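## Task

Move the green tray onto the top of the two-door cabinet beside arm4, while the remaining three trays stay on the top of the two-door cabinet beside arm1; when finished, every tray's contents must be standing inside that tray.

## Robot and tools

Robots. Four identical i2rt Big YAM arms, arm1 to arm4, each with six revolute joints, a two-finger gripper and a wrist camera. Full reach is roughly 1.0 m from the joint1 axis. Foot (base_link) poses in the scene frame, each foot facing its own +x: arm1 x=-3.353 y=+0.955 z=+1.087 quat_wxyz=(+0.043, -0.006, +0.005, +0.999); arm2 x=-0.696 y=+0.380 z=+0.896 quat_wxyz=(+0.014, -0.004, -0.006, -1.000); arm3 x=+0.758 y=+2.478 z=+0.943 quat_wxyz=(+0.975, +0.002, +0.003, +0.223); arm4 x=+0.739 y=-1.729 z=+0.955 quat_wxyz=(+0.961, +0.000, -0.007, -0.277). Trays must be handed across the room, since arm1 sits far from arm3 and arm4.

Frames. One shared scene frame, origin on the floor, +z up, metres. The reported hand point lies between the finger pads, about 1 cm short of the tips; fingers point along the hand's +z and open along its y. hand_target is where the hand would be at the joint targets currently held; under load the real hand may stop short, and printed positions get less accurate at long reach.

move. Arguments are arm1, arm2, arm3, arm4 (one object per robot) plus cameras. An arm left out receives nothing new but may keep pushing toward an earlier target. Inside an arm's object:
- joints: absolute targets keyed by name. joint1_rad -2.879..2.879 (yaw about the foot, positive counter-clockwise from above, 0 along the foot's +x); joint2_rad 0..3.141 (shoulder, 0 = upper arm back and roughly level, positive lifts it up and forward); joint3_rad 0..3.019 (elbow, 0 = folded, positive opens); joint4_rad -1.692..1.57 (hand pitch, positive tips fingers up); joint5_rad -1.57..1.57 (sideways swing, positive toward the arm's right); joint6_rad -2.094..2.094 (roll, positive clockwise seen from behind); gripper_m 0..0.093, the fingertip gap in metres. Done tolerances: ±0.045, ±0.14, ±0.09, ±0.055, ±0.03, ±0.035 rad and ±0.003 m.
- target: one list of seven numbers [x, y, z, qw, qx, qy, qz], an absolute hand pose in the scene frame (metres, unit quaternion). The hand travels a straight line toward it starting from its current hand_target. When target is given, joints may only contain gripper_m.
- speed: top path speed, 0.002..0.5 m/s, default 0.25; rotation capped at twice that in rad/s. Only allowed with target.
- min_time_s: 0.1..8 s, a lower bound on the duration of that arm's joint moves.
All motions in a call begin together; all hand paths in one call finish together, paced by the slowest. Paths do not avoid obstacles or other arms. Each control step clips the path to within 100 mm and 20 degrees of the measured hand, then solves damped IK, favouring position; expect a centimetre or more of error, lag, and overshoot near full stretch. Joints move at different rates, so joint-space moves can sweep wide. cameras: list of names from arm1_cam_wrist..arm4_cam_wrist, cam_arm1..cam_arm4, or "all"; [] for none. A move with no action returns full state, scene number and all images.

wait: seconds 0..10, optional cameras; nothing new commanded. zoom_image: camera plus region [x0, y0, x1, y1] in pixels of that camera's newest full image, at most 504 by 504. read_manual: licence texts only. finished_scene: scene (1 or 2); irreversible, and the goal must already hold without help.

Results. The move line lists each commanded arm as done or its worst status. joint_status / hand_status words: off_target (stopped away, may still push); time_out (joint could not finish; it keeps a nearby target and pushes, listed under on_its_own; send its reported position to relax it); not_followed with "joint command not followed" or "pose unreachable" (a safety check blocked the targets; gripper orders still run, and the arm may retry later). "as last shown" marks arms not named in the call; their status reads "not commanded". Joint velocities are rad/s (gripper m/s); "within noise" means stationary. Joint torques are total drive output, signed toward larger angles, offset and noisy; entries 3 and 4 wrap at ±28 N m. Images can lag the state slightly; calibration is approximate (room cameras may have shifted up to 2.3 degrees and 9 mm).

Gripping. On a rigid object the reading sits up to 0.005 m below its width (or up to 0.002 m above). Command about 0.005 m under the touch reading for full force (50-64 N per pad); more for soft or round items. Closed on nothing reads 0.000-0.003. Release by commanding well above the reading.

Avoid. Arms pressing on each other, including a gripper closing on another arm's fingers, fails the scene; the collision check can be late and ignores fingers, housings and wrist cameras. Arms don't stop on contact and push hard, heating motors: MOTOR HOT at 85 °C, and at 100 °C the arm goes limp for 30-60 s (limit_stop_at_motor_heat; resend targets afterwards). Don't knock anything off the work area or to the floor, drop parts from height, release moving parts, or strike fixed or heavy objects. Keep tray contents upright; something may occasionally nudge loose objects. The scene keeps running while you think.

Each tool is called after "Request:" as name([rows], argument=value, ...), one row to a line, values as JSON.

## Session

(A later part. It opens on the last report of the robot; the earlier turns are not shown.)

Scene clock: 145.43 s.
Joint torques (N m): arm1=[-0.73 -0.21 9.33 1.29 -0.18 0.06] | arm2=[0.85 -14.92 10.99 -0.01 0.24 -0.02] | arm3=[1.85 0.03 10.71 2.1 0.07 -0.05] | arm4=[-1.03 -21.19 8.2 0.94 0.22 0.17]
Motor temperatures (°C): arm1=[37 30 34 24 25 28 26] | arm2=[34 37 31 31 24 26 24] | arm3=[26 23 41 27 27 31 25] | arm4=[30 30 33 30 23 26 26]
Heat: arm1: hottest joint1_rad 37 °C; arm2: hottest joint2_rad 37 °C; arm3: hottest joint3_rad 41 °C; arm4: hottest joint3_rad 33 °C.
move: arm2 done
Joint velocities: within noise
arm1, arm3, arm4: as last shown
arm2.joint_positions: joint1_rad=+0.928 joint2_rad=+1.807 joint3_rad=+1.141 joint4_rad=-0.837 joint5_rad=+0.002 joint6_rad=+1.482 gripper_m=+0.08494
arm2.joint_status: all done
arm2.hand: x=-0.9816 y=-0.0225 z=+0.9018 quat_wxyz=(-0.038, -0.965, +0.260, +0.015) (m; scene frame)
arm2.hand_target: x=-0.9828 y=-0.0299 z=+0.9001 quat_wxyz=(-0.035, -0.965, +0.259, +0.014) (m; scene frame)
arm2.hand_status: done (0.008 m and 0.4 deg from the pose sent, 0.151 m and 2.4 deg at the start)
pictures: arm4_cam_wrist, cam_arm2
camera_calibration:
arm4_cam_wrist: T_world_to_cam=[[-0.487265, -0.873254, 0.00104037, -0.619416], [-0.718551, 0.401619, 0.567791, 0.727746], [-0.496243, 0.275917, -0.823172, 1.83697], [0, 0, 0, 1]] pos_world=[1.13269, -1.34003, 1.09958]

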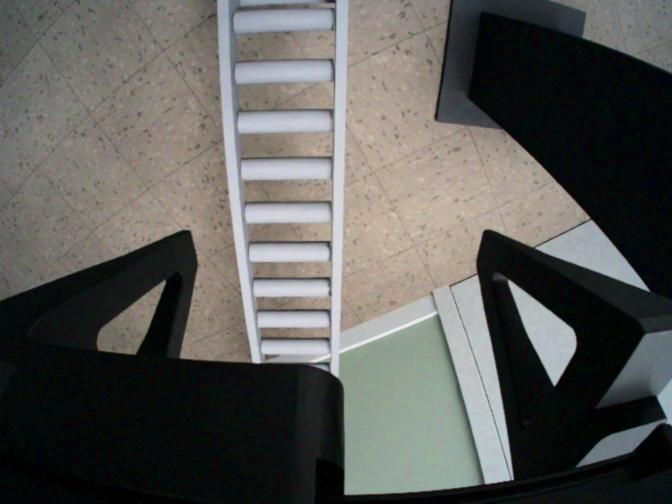

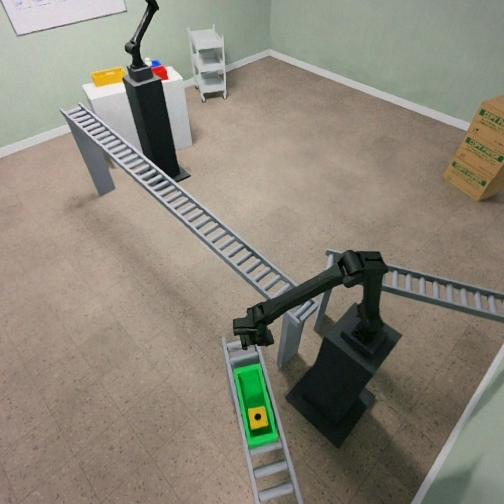

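Request:
move(arm2={"joints": {"joint2_rad": 0.75, "joint3_rad": 1.3, "joint4_rad": -1.0, "joint5_rad": 0.0}, "min_time_s": 2.5}, cameras=["cam_arm2", "arm4_cam_wrist", "cam_arm4"])

Scene clock: 153.10 s.
Joint torques (N m): arm1=[-0.73 -0.03 9.35 1.25 -0.18 0.06] | arm2=[0.97 -0.21 14.48 1.44 0.1 -0.1] | arm3=[1.85 -0.62 10.7 2.03 0.08 -0.07] | arm4=[-1.03 -21.3 8.17 0.92 0.22 0.17]
Motor temperatures (°C): arm1=[37 30 34 24 25 27 26] | arm2=[34 37 31 31 24 26 24] | arm3=[26 23 41 27 27 30 25] | arm4=[30 30 33 30 23 26 26]
Heat: arm1: hottest joint1_rad 37 °C; arm2: hottest joint2_rad 37 °C; arm3: hottest joint3_rad 41 °C; arm4: hottest joint3_rad 33 °C.
move: arm2 done
Joint velocities: within noise
arm1, arm3, arm4: as last shown
arm2.joint_positions: joint1_rad=+0.928 joint2_rad=+0.746 joint3_rad=+1.263 joint4_rad=-0.987 joint5_rad=+0.002 joint6_rad=+1.482 gripper_m=+0.08495
arm2.joint_status: all done
arm2.hand: x=-0.8903 y=+0.1062 z=+1.4139 quat_wxyz=(-0.496, -0.819, +0.221, +0.183) (m; scene frame)
arm2.hand_target: x=-0.8865 y=+0.1072 z=+1.4303 quat_wxyz=(-0.505, -0.815, +0.218, +0.183) (m; scene frame)
arm2.hand_status: not commanded
pictures: arm4_cam_wrist, cam_arm2, cam_arm4
camera_calibration:
arm4_cam_wrist: T_world_to_cam=[[-0.487265, -0.873254, 0.00104037, -0.619416], [-0.718551, 0.401619, 0.567791, 0.727746], [-0.496243, 0.275917, -0.823172, 1.83697], [0, 0, 0, 1]] pos_world=[1.13269, -1.34003, 1.09958]

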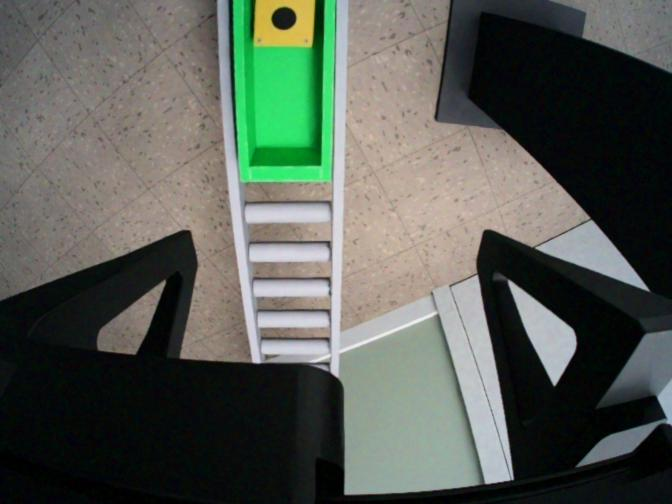

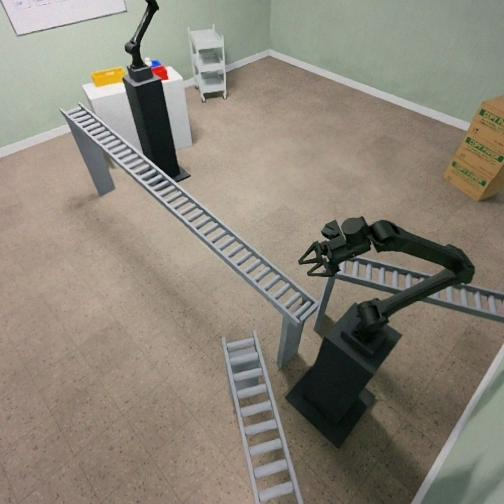

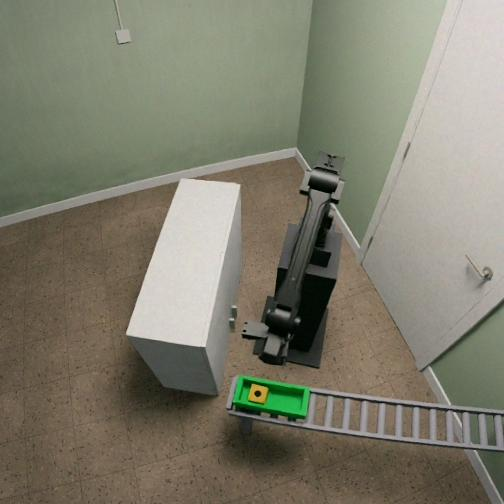

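Request:
move(arm4={"target": [1.060, -1.286, 0.715, -0.0354, 0.2544, 0.9664, 0.0093], "speed": 0.25}, cameras=["arm4_cam_wrist", "cam_arm4"])

Request:
zoom_image(camera="arm4_cam_wrist", region=[180, 0, 500, 300])

Scene clock: 157.17 s.
Joint torques (N m): arm1=[-0.62 0.09 9.37 1.31 -0.19 0.06] | arm2=[0.91 -0.44 14.48 1.48 0.1 -0.1] | arm3=[1.85 -0.62 10.71 1.98 0.06 -0.05] | arm4=[0.09 -23.24 6.53 0.8 -0.04 0.17]
Motor temperatures (°C): arm1=[37 30 34 24 25 27 26] | arm2=[34 36 32 31 24 26 24] | arm3=[26 23 41 27 27 30 25] | arm4=[30 31 33 30 23 26 26]
Heat: arm1: hottest joint1_rad 37 °C; arm2: hottest joint2_rad 36 °C; arm3: hottest joint3_rad 41 °C; arm4: hottest joint3_rad 33 °C.
move: arm4 off_target
Joint velocities: within noise
arm1, arm2, arm3: as last shown
arm4.joint_positions: joint1_rad=+1.476 joint2_rad=+2.412 joint3_rad=+1.369 joint4_rad=-0.571 joint5_rad=-0.085 joint6_rad=+1.425 gripper_m=+0.09396
arm4.joint_status: not commanded
arm4.hand: x=+1.0547 y=-1.3007 z=+0.7123 quat_wxyz=(+0.040, -0.253, -0.967, +0.004) (m; scene frame)
arm4.hand_target: x=+1.0599 y=-1.2862 z=+0.7154 quat_wxyz=(+0.036, -0.254, -0.966, -0.009) (m; scene frame)
arm4.hand_status: off_target (0.016 m and 1.6 deg from the pose sent, 0.286 m and 4.9 deg at the start)
pictures: arm4_cam_wrist, cam_arm4
camera_calibration:
arm4_cam_wrist: T_world_to_cam=[[-0.492175, -0.870297, 0.0186216, -0.625265], [-0.665571, 0.390012, 0.636322, 0.761874], [-0.561052, 0.300787, -0.771199, 1.657], [0, 0, 0, 1]] pos_world=[1.12901, -1.33971, 0.804724]

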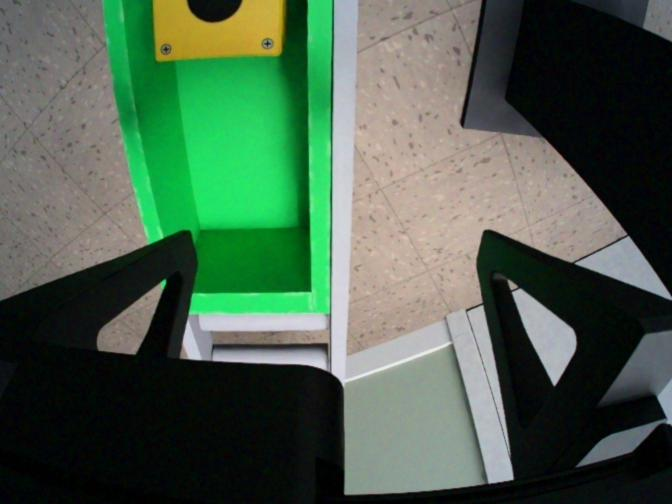

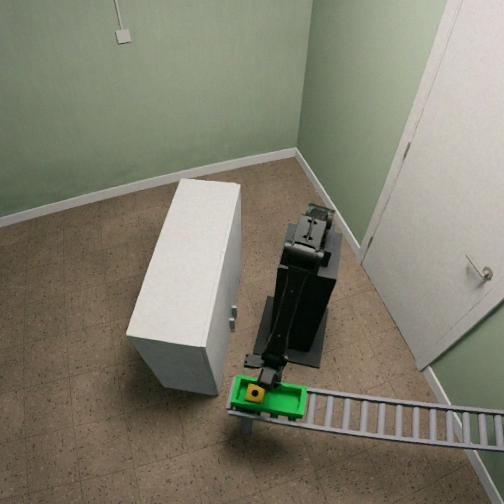

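Scaled by 1.575 from the camera's 672x504 image, which has a finer 960x720 frame.

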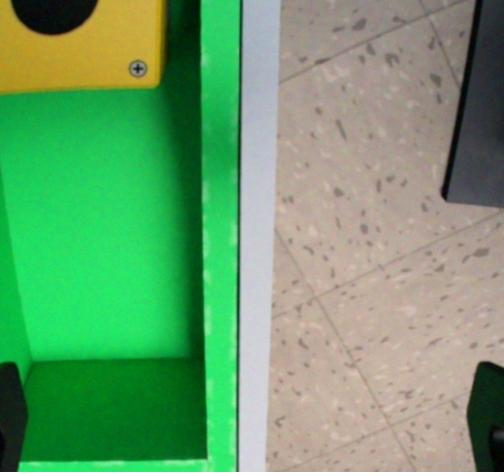

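Request:
move(arm4={"target": [1.064, -1.280, 0.583, -0.0318, 0.2539, 0.9665, 0.0229], "speed": 0.15}, cameras=["arm4_cam_wrist"])

Scene clock: 162.27 s.
Joint torques (N m): arm1=[-0.67 0.32 9.33 1.26 -0.2 0.04] | arm2=[0.85 -0.21 14.48 1.48 0.1 -0.1] | arm3=[1.79 -0.56 10.74 2.06 0.09 -0.06] | arm4=[0.15 -23.18 5.35 0.98 -0.04 0.16]
Motor temperatures (°C): arm1=[37 30 34 24 25 27 26] | arm2=[34 36 34 31 24 26 24] | arm3=[26 23 41 27 27 30 25] | arm4=[30 31 33 30 23 26 25]
Heat: arm1: hottest joint1_rad 37 °C; arm2: hottest joint2_rad 36 °C; arm3: hottest joint3_rad 41 °C; arm4: hottest joint3_rad 33 °C.
move: arm4 done
Joint velocities: within noise
arm1, arm2, arm3: as last shown
arm4.joint_positions: joint1_rad=+1.479 joint2_rad=+2.706 joint3_rad=+1.543 joint4_rad=-0.409 joint5_rad=-0.089 joint6_rad=+1.428 gripper_m=+0.09396
arm4.joint_status: not commanded
arm4.hand: x=+1.0632 y=-1.2889 z=+0.5879 quat_wxyz=(+0.034, -0.252, -0.967, -0.016) (m; scene frame)
arm4.hand_target: x=+1.0638 y=-1.2801 z=+0.5833 quat_wxyz=(+0.032, -0.254, -0.966, -0.023) (m; scene frame)
arm4.hand_status: done (0.010 m and 0.8 deg from the pose sent, 0.131 m and 3.2 deg at the start)
pictures: arm4_cam_wrist
camera_calibration:
arm4_cam_wrist: T_world_to_cam=[[-0.492, -0.87029, -0.0230371, -0.584202], [-0.680016, 0.367641, 0.634364, 0.82974], [-0.543612, 0.327773, -0.772691, 1.57947], [0, 0, 0, 1]] pos_world=[1.13543, -1.33118, 0.680625]

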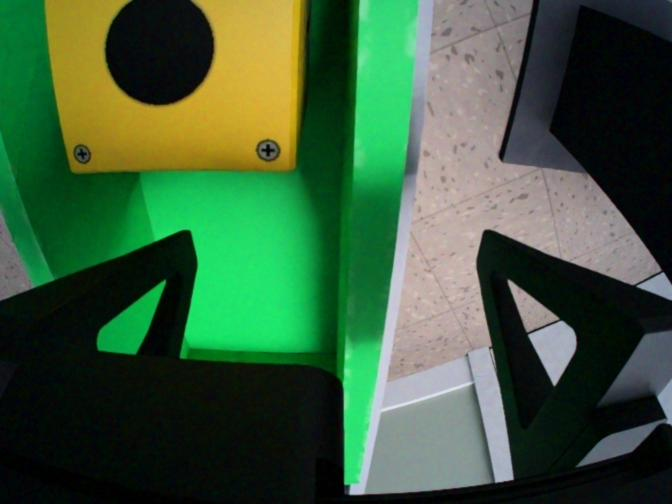

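Request:
move(arm4={"joints": {"gripper_m": 0.0}}, cameras=["arm4_cam_wrist", "cam_arm4"])

Scene clock: 164.13 s.
Joint torques (N m): arm1=[-0.56 0.32 9.42 1.24 -0.21 0.05] | arm2=[1.03 -0.26 14.48 1.47 0.09 -0.11] | arm3=[1.9 -0.32 10.73 1.98 0.09 -0.05] | arm4=[0.09 -23.47 5.22 0.92 0.08 0.08]
Motor temperatures (°C): arm1=[37 30 34 24 25 27 26] | arm2=[34 36 34 31 24 26 24] | arm3=[26 23 41 27 27 30 25] | arm4=[30 31 33 30 23 26 26]
Heat: arm1: hottest joint1_rad 37 °C; arm2: hottest joint2_rad 36 °C; arm3: hottest joint3_rad 41 °C; arm4: hottest joint3_rad 33 °C.
move: arm4 off_target
Joint velocities: within noise
arm1, arm2, arm3: as last shown
arm4.joint_positions: joint1_rad=+1.479 joint2_rad=+2.709 joint3_rad=+1.545 joint4_rad=-0.409 joint5_rad=-0.091 joint6_rad=+1.438 gripper_m=+0.01065
arm4.joint_status: gripper_m off_target (ended at +0.01068, target +0.00000)
arm4.hand: x=+1.0628 y=-1.2887 z=+0.5869 quat_wxyz=(+0.035, -0.257, -0.966, -0.016) (m; scene frame)
arm4.hand_target: x=+1.0639 y=-1.2802 z=+0.5833 quat_wxyz=(+0.032, -0.254, -0.966, -0.023) (m; scene frame)
arm4.hand_status: not commanded
pictures: arm4_cam_wrist, cam_arm4
camera_calibration:
arm4_cam_wrist: T_world_to_cam=[[-0.500022, -0.865723, -0.0223932, -0.570219], [-0.674877, 0.373329, 0.636526, 0.830614], [-0.542695, 0.33339, -0.77093, 1.58354], [0, 0, 0, 1]] pos_world=[1.13482, -1.33168, 0.679324]

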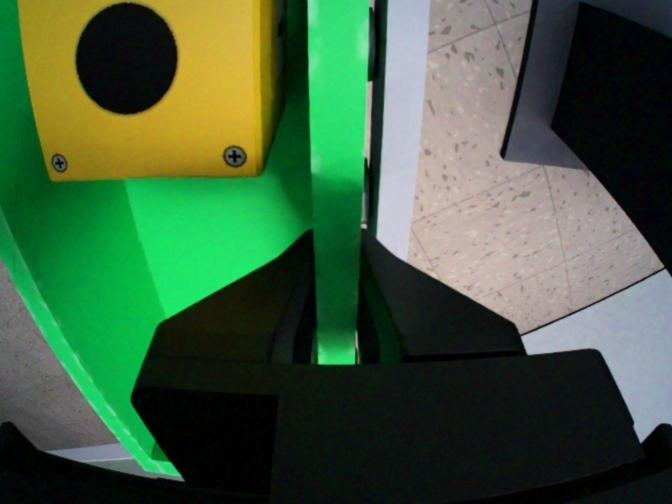

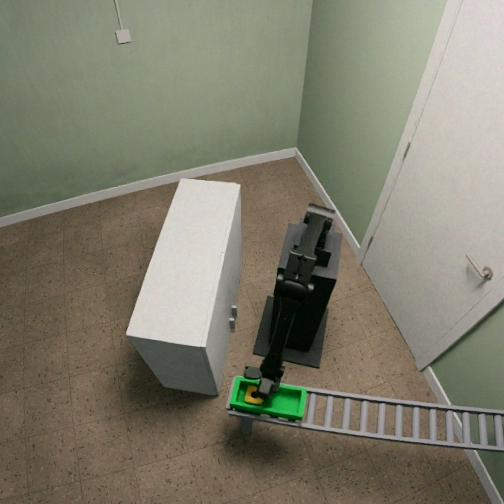

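Request:
move(arm4={"target": [1.062, -1.282, 0.985, -0.0318, 0.2570, 0.9657, 0.0229], "speed": 0.18}, cameras=["arm4_cam_wrist", "cam_arm4"])

Scene clock: 170.50 s.
Joint torques (N m): arm1=[-0.79 0.09 9.39 1.28 -0.18 0.08] | arm2=[1.08 -0.21 14.48 1.5 0.1 -0.11] | arm3=[1.73 -0.26 10.81 2.1 0.05 -0.05] | arm4=[-0.85 -24.82 12.79 0.13 0.18 0.05]
Motor temperatures (°C): arm1=[37 30 34 24 25 27 26] | arm2=[34 35 35 31 24 26 23] | arm3=[26 23 41 27 27 30 25] | arm4=[30 32 33 30 23 26 26]
Heat: arm1: hottest joint1_rad 37 °C; arm2: hottest joint2_rad 35 °C; arm3: hottest joint3_rad 41 °C; arm4: hottest joint3_rad 33 °C.
move: arm4 off_target
Joint velocities: within noise
arm1.joint_positions: joint1_rad=+1.706 joint2_rad=+0.744 joint3_rad=+1.307 joint4_rad=-0.984 joint5_rad=+0.003 joint6_rad=-1.526 gripper_m=+0.08494
arm1.joint_status: not commanded
arm1.hand: x=-3.3432 y=+0.6232 z=+1.6301 quat_wxyz=(+0.030, +0.002, +0.836, -0.548) (m; scene frame)
arm1.hand_target: x=-3.3435 y=+0.6216 z=+1.6208 quat_wxyz=(+0.029, +0.002, +0.844, -0.536) (m; scene frame)
arm1.hand_status: not commanded
arm2: as last shown
arm3.joint_positions: joint1_rad=-0.331 joint2_rad=+0.647 joint3_rad=+1.368 joint4_rad=-1.341 joint5_rad=+0.187 joint6_rad=+0.489 gripper_m=+0.09396
arm3.joint_status: not commanded
arm3.hand: x=+1.0113 y=+2.4730 z=+1.4646 quat_wxyz=(-0.457, -0.206, -0.864, -0.057) (m; scene frame)
arm3.hand_target: x=+1.0095 y=+2.4728 z=+1.4774 quat_wxyz=(-0.469, -0.206, -0.857, -0.062) (m; scene frame)
arm3.hand_status: not commanded
arm4.joint_positions: joint1_rad=+1.481 joint2_rad=+1.955 joint3_rad=+1.334 joint4_rad=-1.036 joint5_rad=-0.093 joint6_rad=+1.438 gripper_m=+0.01065
arm4.joint_status: not commanded
arm4.hand: x=+1.0388 y=-1.3092 z=+0.9444 quat_wxyz=(+0.052, -0.258, -0.965, +0.023) (m; scene frame)
arm4.hand_target: x=+1.0603 y=-1.2843 z=+0.9859 quat_wxyz=(+0.032, -0.257, -0.966, -0.023) (m; scene frame)
arm4.hand_status: off_target (0.054 m and 5.8 deg from the pose sent, 0.398 m and 0.9 deg at the start)
pictures: arm4_cam_wrist, cam_arm4
camera_calibration:
arm4_cam_wrist: T_world_to_cam=[[-0.498069, -0.864886, 0.0624424, -0.672971], [-0.640864, 0.415655, 0.645387, 0.60626], [-0.584141, 0.28143, -0.761299, 1.81895], [0, 0, 0, 1]] pos_world=[1.11587, -1.34595, 1.03552]

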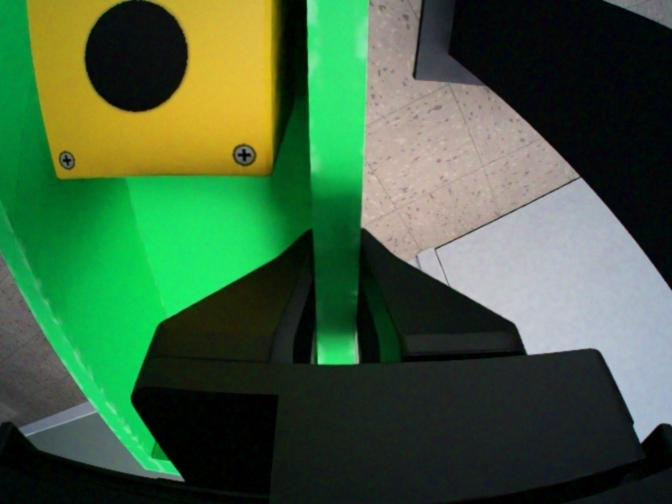

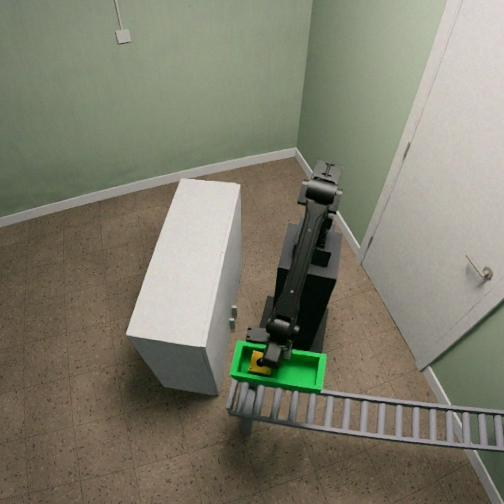

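Request:
move(arm4={"joints": {"joint1_rad": 0.191, "joint2_rad": 1.71, "joint3_rad": 1.165, "joint4_rad": -0.92, "joint5_rad": 0.0, "joint6_rad": 1.655}, "min_time_s": 3.5}, cameras=["arm4_cam_wrist", "cam_arm4"])

Request:
zoom_image(camera="cam_arm4", region=[100, 160, 300, 400])

Scene clock: 176.00 s.
Joint torques (N m): arm1=[-0.85 -0.09 9.31 1.26 -0.16 0.06] | arm2=[0.97 -0.15 14.48 1.47 0.1 -0.11] | arm3=[1.55 -0.15 10.73 2.06 0.05 -0.03] | arm4=[0.26 -22.48 8.62 1.36 0.29 0.15]
Motor temperatures (°C): arm1=[37 29 34 24 25 27 26] | arm2=[34 35 36 31 24 26 23] | arm3=[26 23 41 27 27 30 25] | arm4=[30 32 33 30 23 26 26]
Heat: arm1: hottest joint1_rad 37 °C; arm2: hottest joint3_rad 36 °C; arm3: hottest joint3_rad 41 °C; arm4: hottest joint3_rad 33 °C.
move: arm4 done
Joint velocities: within noise
arm1, arm2, arm3: as last shown
arm4.joint_positions: joint1_rad=+0.184 joint2_rad=+1.759 joint3_rad=+1.152 joint4_rad=-0.938 joint5_rad=-0.004 joint6_rad=+1.644 gripper_m=+0.01065
arm4.joint_status: all done
arm4.hand: x=+1.1841 y=-1.9053 z=+0.9862 quat_wxyz=(-0.015, -0.847, -0.531, -0.014) (m; scene frame)
arm4.hand_target: x=+1.1985 y=-1.9081 z=+1.0139 quat_wxyz=(-0.048, -0.847, -0.528, -0.036) (m; scene frame)
arm4.hand_status: not commanded
pictures: arm4_cam_wrist, cam_arm4
camera_calibration:
arm4_cam_wrist: T_world_to_cam=[[-0.897627, 0.437938, -0.0497593, 1.94722], [0.330281, 0.743095, 0.582, 0.456596], [0.291856, 0.505985, -0.811665, 1.54364], [0, 0, 0, 1]] pos_world=[1.14655, -1.97311, 1.08407]

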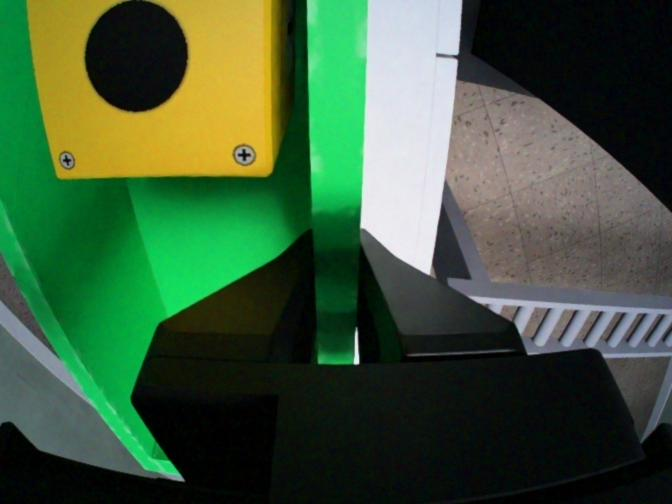

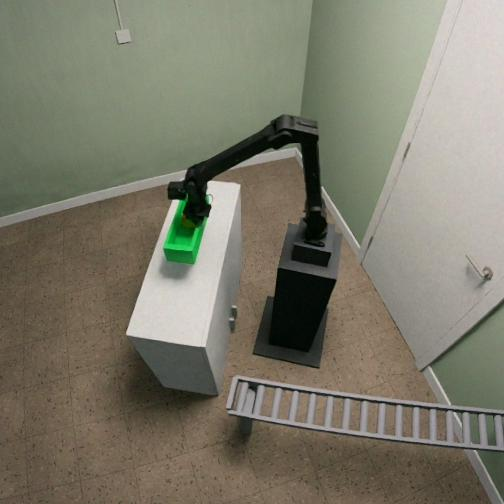

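Scaled by 2.100 from the camera's 504x504 image, which has a finer 720x720 frame.

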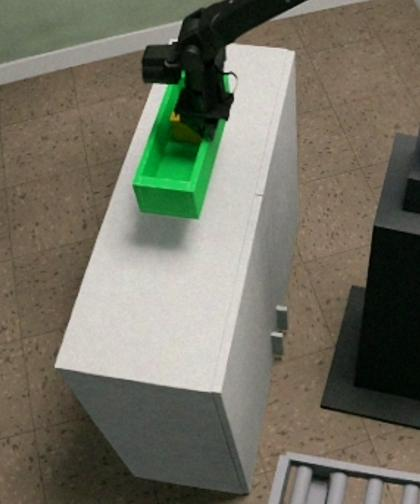

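Request:
move(arm4={"joints": {"joint1_rad": 0.191, "joint2_rad": 1.87, "joint3_rad": 1.125, "joint4_rad": -0.75, "joint5_rad": 0.0, "joint6_rad": 1.655}, "min_time_s": 1.5}, cameras=["arm4_cam_wrist", "cam_arm4"])

Request:
zoom_image(camera="cam_arm4", region=[140, 170, 260, 290])

Scene clock: 181.37 s.
Joint torques (N m): arm1=[-1.08 -0.09 9.36 1.22 -0.2 0.06] | arm2=[0.97 -0.44 14.46 1.44 0.1 -0.09] | arm3=[1.73 -0.38 10.67 2.02 0.08 -0.05] | arm4=[0.15 -20.95 7.62 1.39 0.3 0.16]
Motor temperatures (°C): arm1=[37 29 34 24 25 27 26] | arm2=[34 35 37 31 24 26 23] | arm3=[26 23 41 27 27 30 25] | arm4=[30 32 33 30 23 26 26]
Heat: arm1: hottest joint1_rad 37 °C; arm2: hottest joint3_rad 37 °C; arm3: hottest joint3_rad 41 °C; arm4: hottest joint3_rad 33 °C.
move: arm4 done
Joint velocities: within noise
arm1, arm2, arm3: as last shown
arm4.joint_positions: joint1_rad=+0.184 joint2_rad=+1.893 joint3_rad=+1.112 joint4_rad=-0.768 joint5_rad=-0.004 joint6_rad=+1.644 gripper_m=+0.01065
arm4.joint_status: all done
arm4.hand: x=+1.1884 y=-1.9070 z=+0.9136 quat_wxyz=(-0.014, -0.847, -0.531, -0.013) (m; scene frame)
arm4.hand_target: x=+1.2030 y=-1.9097 z=+0.9284 quat_wxyz=(-0.036, -0.847, -0.529, -0.027) (m; scene frame)
arm4.hand_status: not commanded
pictures: arm4_cam_wrist, cam_arm4
camera_calibration:
arm4_cam_wrist: T_world_to_cam=[[-0.897827, 0.437903, -0.046347, 1.94523], [0.33205, 0.742385, 0.5819, 0.495333], [0.289223, 0.507056, -0.811939, 1.4897], [0, 0, 0, 1]] pos_world=[1.15115, -1.97491, 1.01147]

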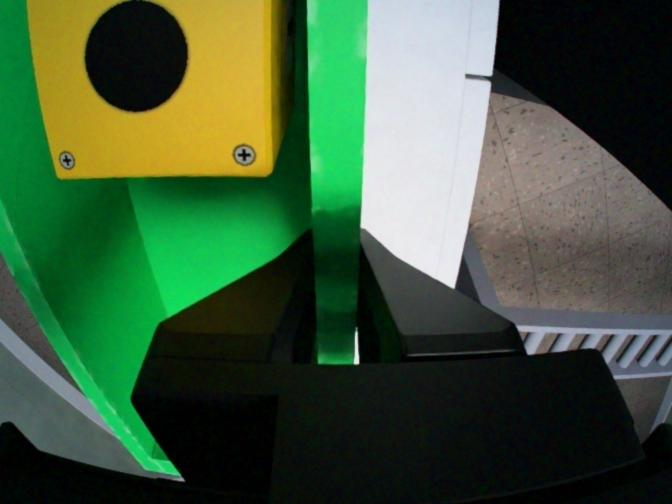

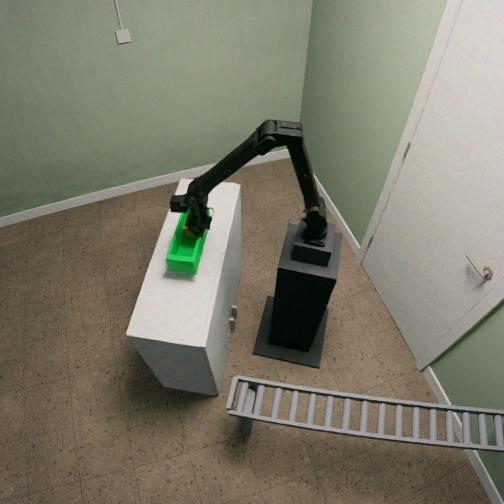

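Scaled by 4.200 from the camera's 504x504 image, which has a finer 720x720 frame.

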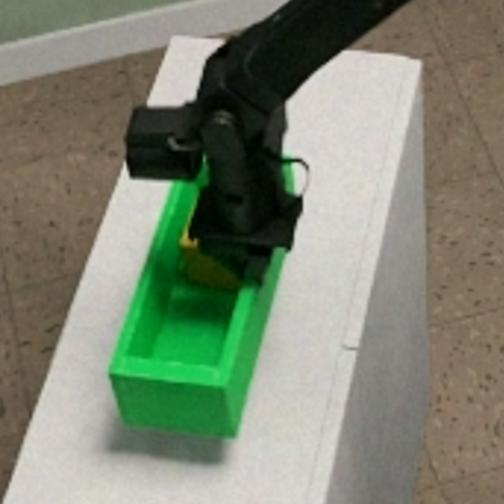

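Request:
move(arm4={"joints": {"joint1_rad": 0.191, "joint2_rad": 1.93, "joint3_rad": 1.117, "joint4_rad": -0.709, "joint5_rad": 0.0, "joint6_rad": 1.655}, "min_time_s": 1.2}, cameras=["cam_arm4"])

Request:
zoom_image(camera="cam_arm4", region=[140, 170, 260, 290])

Scene clock: 183.63 s.
Joint torques (N m): arm1=[-0.91 -0.09 9.24 1.26 -0.19 0.05] | arm2=[0.97 -0.26 14.46 1.47 0.1 -0.12] | arm3=[1.85 -0.21 10.77 2.04 0.08 -0.06] | arm4=[0.21 -21.07 6.95 1.31 0.3 0.16]
Motor temperatures (°C): arm1=[37 29 34 24 25 27 26] | arm2=[34 35 37 31 24 26 23] | arm3=[26 23 41 27 27 30 24] | arm4=[30 32 33 30 23 26 26]
Heat: arm1: hottest joint1_rad 37 °C; arm2: hottest joint3_rad 37 °C; arm3: hottest joint3_rad 41 °C; arm4: hottest joint3_rad 33 °C.
move: arm4 done
Joint velocities: within noise
arm1, arm2, arm3: as last shown
arm4.joint_positions: joint1_rad=+0.184 joint2_rad=+1.950 joint3_rad=+1.107 joint4_rad=-0.726 joint5_rad=-0.004 joint6_rad=+1.644 gripper_m=+0.01065
arm4.joint_status: all done
arm4.hand: x=+1.1853 y=-1.9058 z=+0.8860 quat_wxyz=(-0.005, -0.847, -0.531, -0.007) (m; scene frame)
arm4.hand_target: x=+1.1989 y=-1.9082 z=+0.8983 quat_wxyz=(-0.025, -0.848, -0.529, -0.019) (m; scene frame)
arm4.hand_status: not commanded
pictures: cam_arm4

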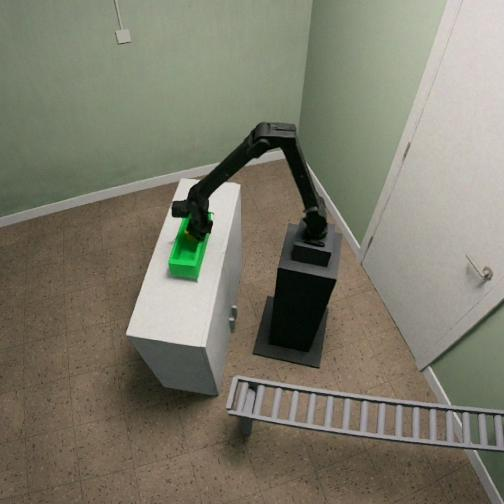

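Scaled by 4.200 from the camera's 504x504 image, which has a finer 720x720 frame.

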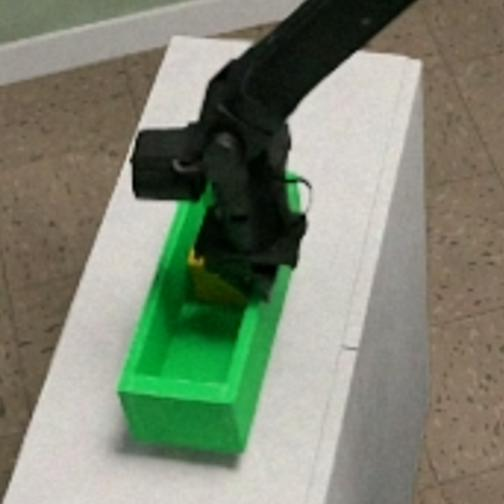

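Request:
move(arm4={"joints": {"joint1_rad": 0.191, "joint2_rad": 1.951, "joint3_rad": 1.117, "joint4_rad": -0.688, "joint5_rad": 0.0, "joint6_rad": 1.655}, "min_time_s": 0.8}, cameras=["cam_arm4"])

Request:
zoom_image(camera="cam_arm4", region=[160, 210, 230, 290])

Scene clock: 185.20 s.
Joint torques (N m): arm1=[-0.91 -0.21 9.33 1.21 -0.21 0.08] | arm2=[0.91 -0.26 14.48 1.48 0.1 -0.11] | arm3=[2.26 -0.15 10.74 2.02 0.09 -0.05] | arm4=[0.32 -21.07 6.8 1.28 0.3 0.16]
Motor temperatures (°C): arm1=[37 29 34 24 25 27 26] | arm2=[34 34 37 31 24 26 23] | arm3=[26 23 41 27 27 30 24] | arm4=[30 32 33 30 23 26 26]
Heat: arm1: hottest joint1_rad 37 °C; arm2: hottest joint3_rad 37 °C; arm3: hottest joint3_rad 41 °C; arm4: hottest joint3_rad 33 °C.
move: arm4 done
Joint velocities: within noise
arm1, arm3: as last shown
arm2.joint_positions: joint1_rad=+0.928 joint2_rad=+0.746 joint3_rad=+1.263 joint4_rad=-0.987 joint5_rad=+0.002 joint6_rad=+1.482 gripper_m=+0.08495
arm2.joint_status: not commanded
arm2.hand: x=-0.8903 y=+0.1062 z=+1.4139 quat_wxyz=(-0.496, -0.819, +0.221, +0.183) (m; scene frame)
arm2.hand_target: x=-0.8865 y=+0.1072 z=+1.4303 quat_wxyz=(-0.505, -0.815, +0.218, +0.183) (m; scene frame)
arm2.hand_status: not commanded
arm4.joint_positions: joint1_rad=+0.184 joint2_rad=+1.970 joint3_rad=+1.107 joint4_rad=-0.705 joint5_rad=-0.004 joint6_rad=+1.644 gripper_m=+0.01065
arm4.joint_status: all done
arm4.hand: x=+1.1864 y=-1.9062 z=+0.8768 quat_wxyz=(-0.006, -0.847, -0.531, -0.007) (m; scene frame)
arm4.hand_target: x=+1.2000 y=-1.9086 z=+0.8885 quat_wxyz=(-0.025, -0.848, -0.529, -0.019) (m; scene frame)
arm4.hand_status: not commanded
pictures: cam_arm4

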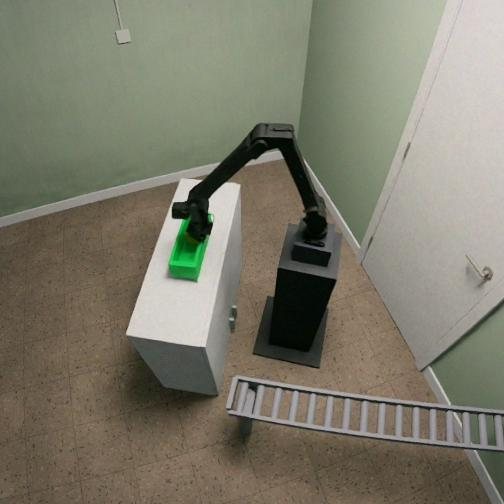

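Scaled by 6.300 from the camera's 504x504 image, which has a finer 720x720 frame.

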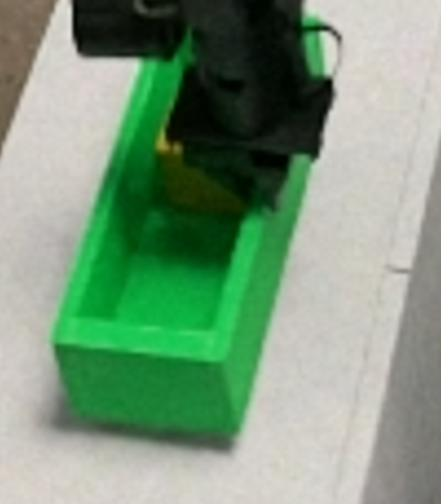

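Request:
move(arm4={"joints": {"joint1_rad": 0.191, "joint2_rad": 1.966, "joint3_rad": 1.117, "joint4_rad": -0.676, "joint5_rad": 0.0, "joint6_rad": 1.655}, "min_time_s": 0.6}, cameras=["cam_arm4"])

Request:
zoom_image(camera="cam_arm4", region=[160, 210, 230, 290])

Scene clock: 186.53 s.
Joint torques (N m): arm1=[-1.14 -0.15 9.36 1.26 -0.19 0.06] | arm2=[0.91 -0.26 14.48 1.46 0.1 -0.1] | arm3=[1.55 -0.32 10.77 2.02 0.08 -0.05] | arm4=[0.38 -21.25 6.71 1.26 0.3 0.17]
Motor temperatures (°C): arm1=[37 29 34 24 25 27 26] | arm2=[34 34 38 31 24 26 23] | arm3=[26 23 41 27 27 30 24] | arm4=[30 32 33 30 23 26 26]
Heat: arm1: hottest joint1_rad 37 °C; arm2: hottest joint3_rad 38 °C; arm3: hottest joint3_rad 41 °C; arm4: hottest joint3_rad 33 °C.
move: arm4 done
Joint velocities: within noise
arm1, arm2, arm3: as last shown
arm4.joint_positions: joint1_rad=+0.184 joint2_rad=+1.985 joint3_rad=+1.107 joint4_rad=-0.693 joint5_rad=-0.004 joint6_rad=+1.644 gripper_m=+0.01065
arm4.joint_status: all done
arm4.hand: x=+1.1862 y=-1.9061 z=+0.8699 quat_wxyz=(-0.005, -0.847, -0.531, -0.006) (m; scene frame)
arm4.hand_target: x=+1.2000 y=-1.9086 z=+0.8817 quat_wxyz=(-0.024, -0.848, -0.529, -0.018) (m; scene frame)
arm4.hand_status: not commanded
pictures: cam_arm4

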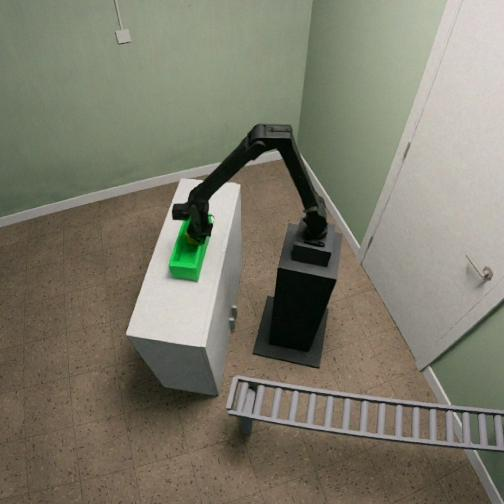

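Scaled by 6.300 from the camera's 504x504 image, which has a finer 720x720 frame.

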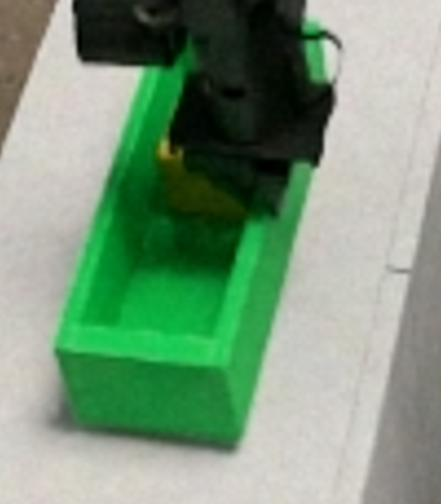

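Request:
move(arm4={"joints": {"joint1_rad": 0.191, "joint2_rad": 1.977, "joint3_rad": 1.117, "joint4_rad": -0.665, "joint5_rad": 0.0, "joint6_rad": 1.655}, "min_time_s": 0.6})

Request:
move(arm4={"joints": {"joint1_rad": 0.191, "joint2_rad": 1.988, "joint3_rad": 1.117, "joint4_rad": -0.657, "joint5_rad": 0.0, "joint6_rad": 1.655}, "min_time_s": 0.6}, cameras=["cam_arm4"])

Request:
zoom_image(camera="cam_arm4", region=[160, 210, 230, 290])

Scene clock: 188.00 s.
Joint torques (N m): arm1=[-0.85 0.15 9.29 1.35 -0.19 0.05] | arm2=[0.97 -0.32 14.48 1.43 0.1 -0.11] | arm3=[1.79 -0.21 10.76 2 0.07 -0.05] | arm4=[0.32 -21.13 6.67 1.32 0.3 0.16]
Motor temperatures (°C): arm1=[37 29 34 24 25 27 26] | arm2=[34 34 38 31 24 26 23] | arm3=[26 23 41 27 27 30 24] | arm4=[29 32 33 30 23 26 26]
Heat: arm1: hottest joint1_rad 37 °C; arm2: hottest joint3_rad 38 °C; arm3: hottest joint3_rad 41 °C; arm4: hottest joint3_rad 33 °C.
move: arm4 done
Joint velocities: within noise
arm1, arm2, arm3: as last shown
arm4.joint_positions: joint1_rad=+0.184 joint2_rad=+1.996 joint3_rad=+1.107 joint4_rad=-0.682 joint5_rad=-0.004 joint6_rad=+1.644 gripper_m=+0.01065
arm4.joint_status: all done
arm4.hand: x=+1.1866 y=-1.9062 z=+0.8650 quat_wxyz=(-0.005, -0.847, -0.531, -0.006) (m; scene frame)
arm4.hand_target: x=+1.2004 y=-1.9087 z=+0.8766 quat_wxyz=(-0.024, -0.848, -0.529, -0.018) (m; scene frame)
arm4.hand_status: not commanded
pictures: none

Scene clock: 188.97 s.
Joint torques (N m): arm1=[-0.79 -0.32 9.36 1.21 -0.16 0.06] | arm2=[0.97 -0.21 14.46 1.46 0.1 -0.11] | arm3=[1.61 -0.38 10.81 1.96 0.08 -0.06] | arm4=[0.26 -21.25 6.56 1.17 0.3 0.15]
Motor temperatures (°C): arm1=[37 29 34 24 25 27 26] | arm2=[34 34 38 31 24 26 23] | arm3=[26 23 41 27 27 30 24] | arm4=[29 32 33 30 23 26 26]
Heat: arm1: hottest joint1_rad 37 °C; arm2: hottest joint3_rad 38 °C; arm3: hottest joint3_rad 41 °C; arm4: hottest joint3_rad 33 °C.
move: arm4 done
Joint velocities: within noise
arm1, arm2, arm3: as last shown
arm4.joint_positions: joint1_rad=+0.184 joint2_rad=+2.006 joint3_rad=+1.107 joint4_rad=-0.673 joint5_rad=-0.004 joint6_rad=+1.644 gripper_m=+0.01065
arm4.joint_status: all done
arm4.hand: x=+1.1863 y=-1.9061 z=+0.8601 quat_wxyz=(-0.004, -0.847, -0.531, -0.006) (m; scene frame)
arm4.hand_target: x=+1.2002 y=-1.9086 z=+0.8716 quat_wxyz=(-0.023, -0.848, -0.529, -0.018) (m; scene frame)
arm4.hand_status: not commanded
pictures: cam_arm4

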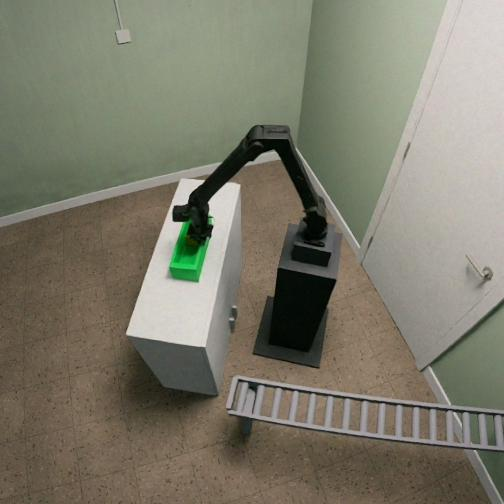

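Scaled by 6.300 from the camera's 504x504 image, which has a finer 720x720 frame.

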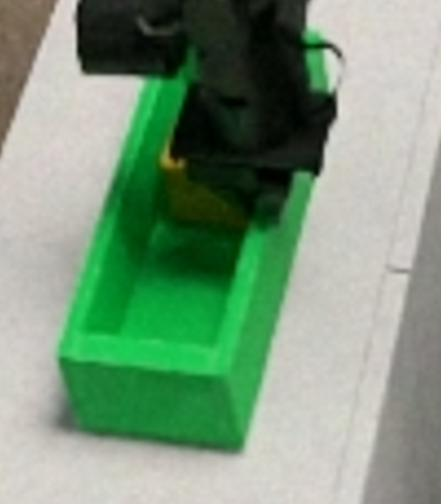

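Request:
move(arm4={"joints": {"joint1_rad": 0.191, "joint2_rad": 1.999, "joint3_rad": 1.117, "joint4_rad": -0.648, "joint5_rad": 0.0, "joint6_rad": 1.655}, "min_time_s": 0.6})

Request:
move(arm4={"joints": {"joint1_rad": 0.191, "joint2_rad": 2.010, "joint3_rad": 1.117, "joint4_rad": -0.640, "joint5_rad": 0.0, "joint6_rad": 1.655}, "min_time_s": 0.6}, cameras=["cam_arm4"])

Request:
zoom_image(camera="cam_arm4", region=[160, 210, 230, 290])

Scene clock: 190.37 s.
Joint torques (N m): arm1=[-1.03 -0.21 9.26 1.24 -0.18 0.06] | arm2=[0.73 -0.44 14.46 1.5 0.1 -0.11] | arm3=[1.67 -0.26 10.8 2.07 0.05 -0.06] | arm4=[0.32 -21.25 6.43 1.17 0.3 0.15]
Motor temperatures (°C): arm1=[37 29 34 24 25 27 26] | arm2=[34 34 38 31 24 26 23] | arm3=[26 23 41 27 27 30 24] | arm4=[29 32 33 30 23 26 26]
Heat: arm1: hottest joint1_rad 37 °C; arm2: hottest joint3_rad 38 °C; arm3: hottest joint3_rad 41 °C; arm4: hottest joint3_rad 33 °C.
move: arm4 done
Joint velocities: within noise
arm1.joint_positions: joint1_rad=+1.706 joint2_rad=+0.744 joint3_rad=+1.307 joint4_rad=-0.984 joint5_rad=+0.003 joint6_rad=-1.526 gripper_m=+0.08494
arm1.joint_status: not commanded
arm1.hand: x=-3.3432 y=+0.6232 z=+1.6301 quat_wxyz=(+0.030, +0.002, +0.836, -0.548) (m; scene frame)
arm1.hand_target: x=-3.3435 y=+0.6216 z=+1.6208 quat_wxyz=(+0.029, +0.002, +0.844, -0.536) (m; scene frame)
arm1.hand_status: not commanded
arm2: as last shown
arm3.joint_positions: joint1_rad=-0.331 joint2_rad=+0.647 joint3_rad=+1.368 joint4_rad=-1.341 joint5_rad=+0.187 joint6_rad=+0.489 gripper_m=+0.09396
arm3.joint_status: not commanded
arm3.hand: x=+1.0113 y=+2.4730 z=+1.4646 quat_wxyz=(-0.457, -0.206, -0.864, -0.057) (m; scene frame)
arm3.hand_target: x=+1.0095 y=+2.4728 z=+1.4774 quat_wxyz=(-0.469, -0.206, -0.857, -0.062) (m; scene frame)
arm3.hand_status: not commanded
arm4.joint_positions: joint1_rad=+0.184 joint2_rad=+2.017 joint3_rad=+1.107 joint4_rad=-0.665 joint5_rad=-0.004 joint6_rad=+1.644 gripper_m=+0.01065
arm4.joint_status: all done
arm4.hand: x=+1.1860 y=-1.9060 z=+0.8551 quat_wxyz=(-0.003, -0.847, -0.531, -0.005) (m; scene frame)
arm4.hand_target: x=+1.1999 y=-1.9085 z=+0.8664 quat_wxyz=(-0.022, -0.848, -0.529, -0.017) (m; scene frame)
arm4.hand_status: not commanded
pictures: none

Scene clock: 191.27 s.
Joint torques (N m): arm1=[-0.79 -0.21 9.32 1.17 -0.18 0.08] | arm2=[1.03 -0.44 14.46 1.48 0.11 -0.1] | arm3=[1.67 -0.44 10.78 1.95 0.08 -0.04] | arm4=[0.32 -20.95 6.43 1.26 0.32 0.15]
Motor temperatures (°C): arm1=[37 29 34 24 25 27 26] | arm2=[34 34 38 31 24 26 23] | arm3=[26 23 41 27 27 30 24] | arm4=[29 32 33 30 23 26 26]
Heat: arm1: hottest joint1_rad 37 °C; arm2: hottest joint3_rad 38 °C; arm3: hottest joint3_rad 41 °C; arm4: hottest joint3_rad 33 °C.
move: arm4 done
Joint velocities: within noise
arm1, arm2, arm3: as last shown
arm4.joint_positions: joint1_rad=+0.184 joint2_rad=+2.024 joint3_rad=+1.107 joint4_rad=-0.656 joint5_rad=-0.005 joint6_rad=+1.645 gripper_m=+0.01065
arm4.joint_status: all done
arm4.hand: x=+1.1865 y=-1.9061 z=+0.8519 quat_wxyz=(-0.003, -0.847, -0.531, -0.006) (m; scene frame)
arm4.hand_target: x=+1.1995 y=-1.9084 z=+0.8613 quat_wxyz=(-0.021, -0.848, -0.529, -0.016) (m; scene frame)
arm4.hand_status: not commanded
pictures: cam_arm4

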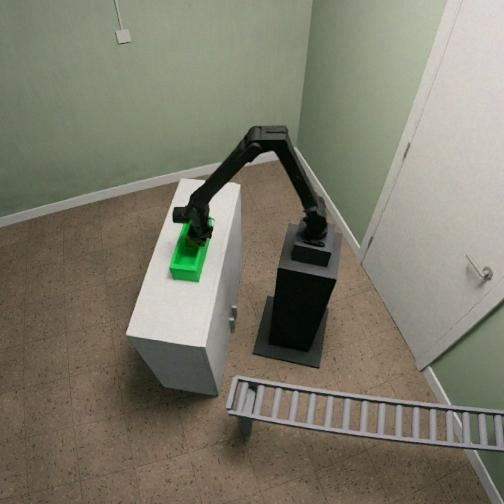

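Scaled by 6.300 from the camera's 504x504 image, which has a finer 720x720 frame.

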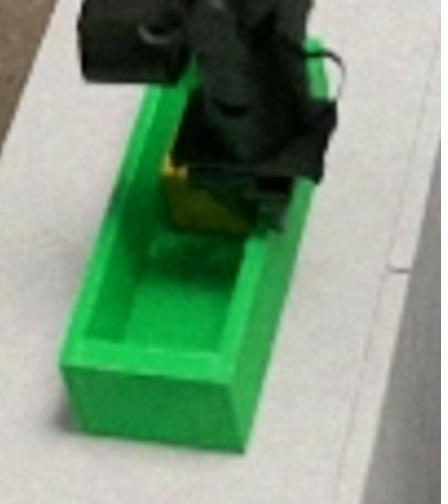

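Request:
move(arm4={"joints": {"joint1_rad": 0.191, "joint2_rad": 2.020, "joint3_rad": 1.117, "joint4_rad": -0.632, "joint5_rad": 0.0, "joint6_rad": 1.655}, "min_time_s": 0.6})

Request:
move(arm4={"joints": {"gripper_m": 0.075}}, cameras=["cam_arm4", "arm4_cam_wrist", "cam_arm1"])

Scene clock: 192.80 s.
Joint torques (N m): arm1=[-0.85 0.15 9.29 1.2 -0.19 0.07] | arm2=[1.03 -0.21 14.46 1.51 0.09 -0.1] | arm3=[1.67 -0.09 10.78 2.02 0.08 -0.06] | arm4=[0.15 -20.25 6.43 1.31 0.32 0.15]
Motor temperatures (°C): arm1=[37 29 34 24 25 27 26] | arm2=[34 34 38 31 24 26 23] | arm3=[26 23 41 27 27 30 24] | arm4=[29 32 33 29 23 25 27]
Heat: arm1: hottest joint1_rad 37 °C; arm2: hottest joint3_rad 38 °C; arm3: hottest joint3_rad 41 °C; arm4: hottest joint3_rad 33 °C.
move: arm4 done
Joint velocities: within noise
arm1, arm2, arm3: as last shown
arm4.joint_positions: joint1_rad=+0.184 joint2_rad=+2.026 joint3_rad=+1.107 joint4_rad=-0.648 joint5_rad=-0.005 joint6_rad=+1.645 gripper_m=+0.01065
arm4.joint_status: all done
arm4.hand: x=+1.1879 y=-1.9067 z=+0.8511 quat_wxyz=(-0.006, -0.847, -0.531, -0.007) (m; scene frame)
arm4.hand_target: x=+1.1993 y=-1.9083 z=+0.8567 quat_wxyz=(-0.020, -0.848, -0.529, -0.015) (m; scene frame)
arm4.hand_status: not commanded
pictures: none

Scene clock: 193.57 s.
Joint torques (N m): arm1=[-1.26 -0.09 9.44 1.31 -0.18 0.04] | arm2=[1.03 -0.26 14.45 1.47 0.1 -0.1] | arm3=[2.14 -0.44 10.71 1.99 0.07 -0.05] | arm4=[0.26 -20.13 6.46 0.99 0.22 0.15]
Motor temperatures (°C): arm1=[37 29 34 24 25 27 26] | arm2=[34 34 38 31 24 26 23] | arm3=[26 23 41 27 27 30 24] | arm4=[29 32 33 29 23 25 26]
Heat: arm1: hottest joint1_rad 37 °C; arm2: hottest joint3_rad 38 °C; arm3: hottest joint3_rad 41 °C; arm4: hottest joint3_rad 33 °C.
move: arm4 done
Joint velocities: within noise
arm1, arm2, arm3: as last shown
arm4.joint_positions: joint1_rad=+0.184 joint2_rad=+2.025 joint3_rad=+1.107 joint4_rad=-0.642 joint5_rad=-0.002 joint6_rad=+1.645 gripper_m=+0.07485
arm4.joint_status: all done
arm4.hand: x=+1.1895 y=-1.9077 z=+0.8516 quat_wxyz=(-0.010, -0.847, -0.531, -0.009) (m; scene frame)
arm4.hand_target: x=+1.1992 y=-1.9083 z=+0.8567 quat_wxyz=(-0.020, -0.848, -0.529, -0.015) (m; scene frame)
arm4.hand_status: not commanded
pictures: arm4_cam_wrist, cam_arm1, cam_arm4
camera_calibration:
arm4_cam_wrist: T_world_to_cam=[[-0.89809, 0.438438, -0.0347479, 1.9352], [0.339187, 0.740743, 0.579873, 0.521663], [0.279977, 0.508992, -0.813966, 1.45586], [0, 0, 0, 1]] pos_world=[1.15343, -1.97591, 0.949769]

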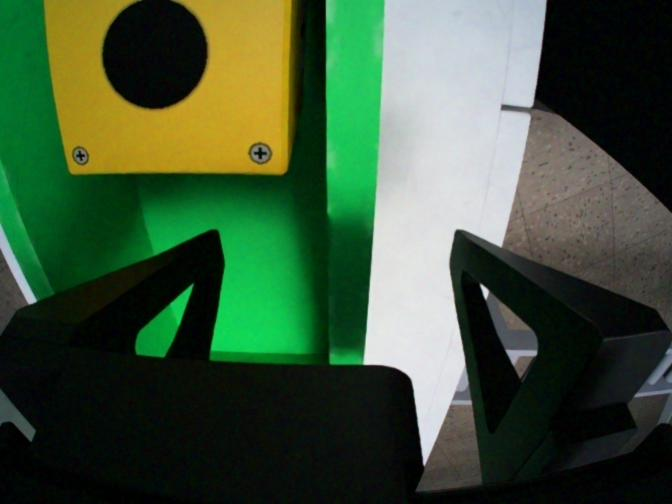

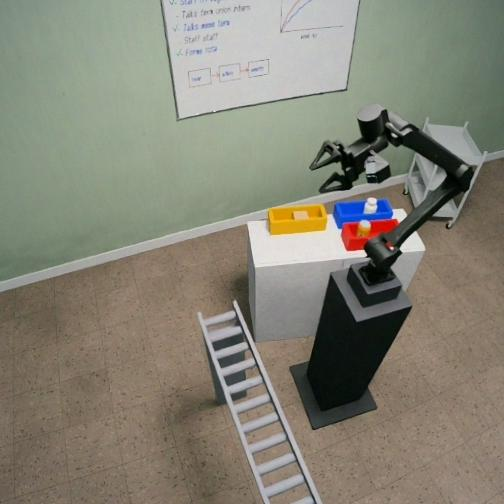

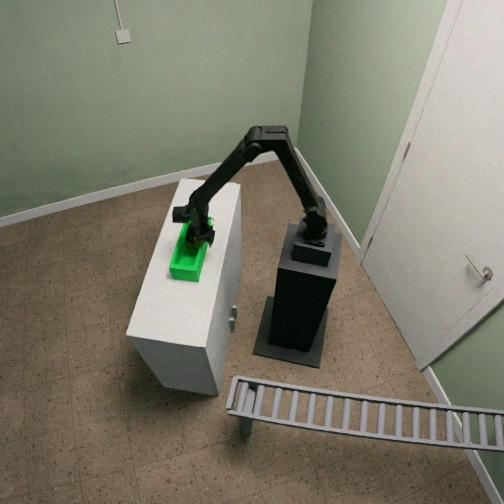

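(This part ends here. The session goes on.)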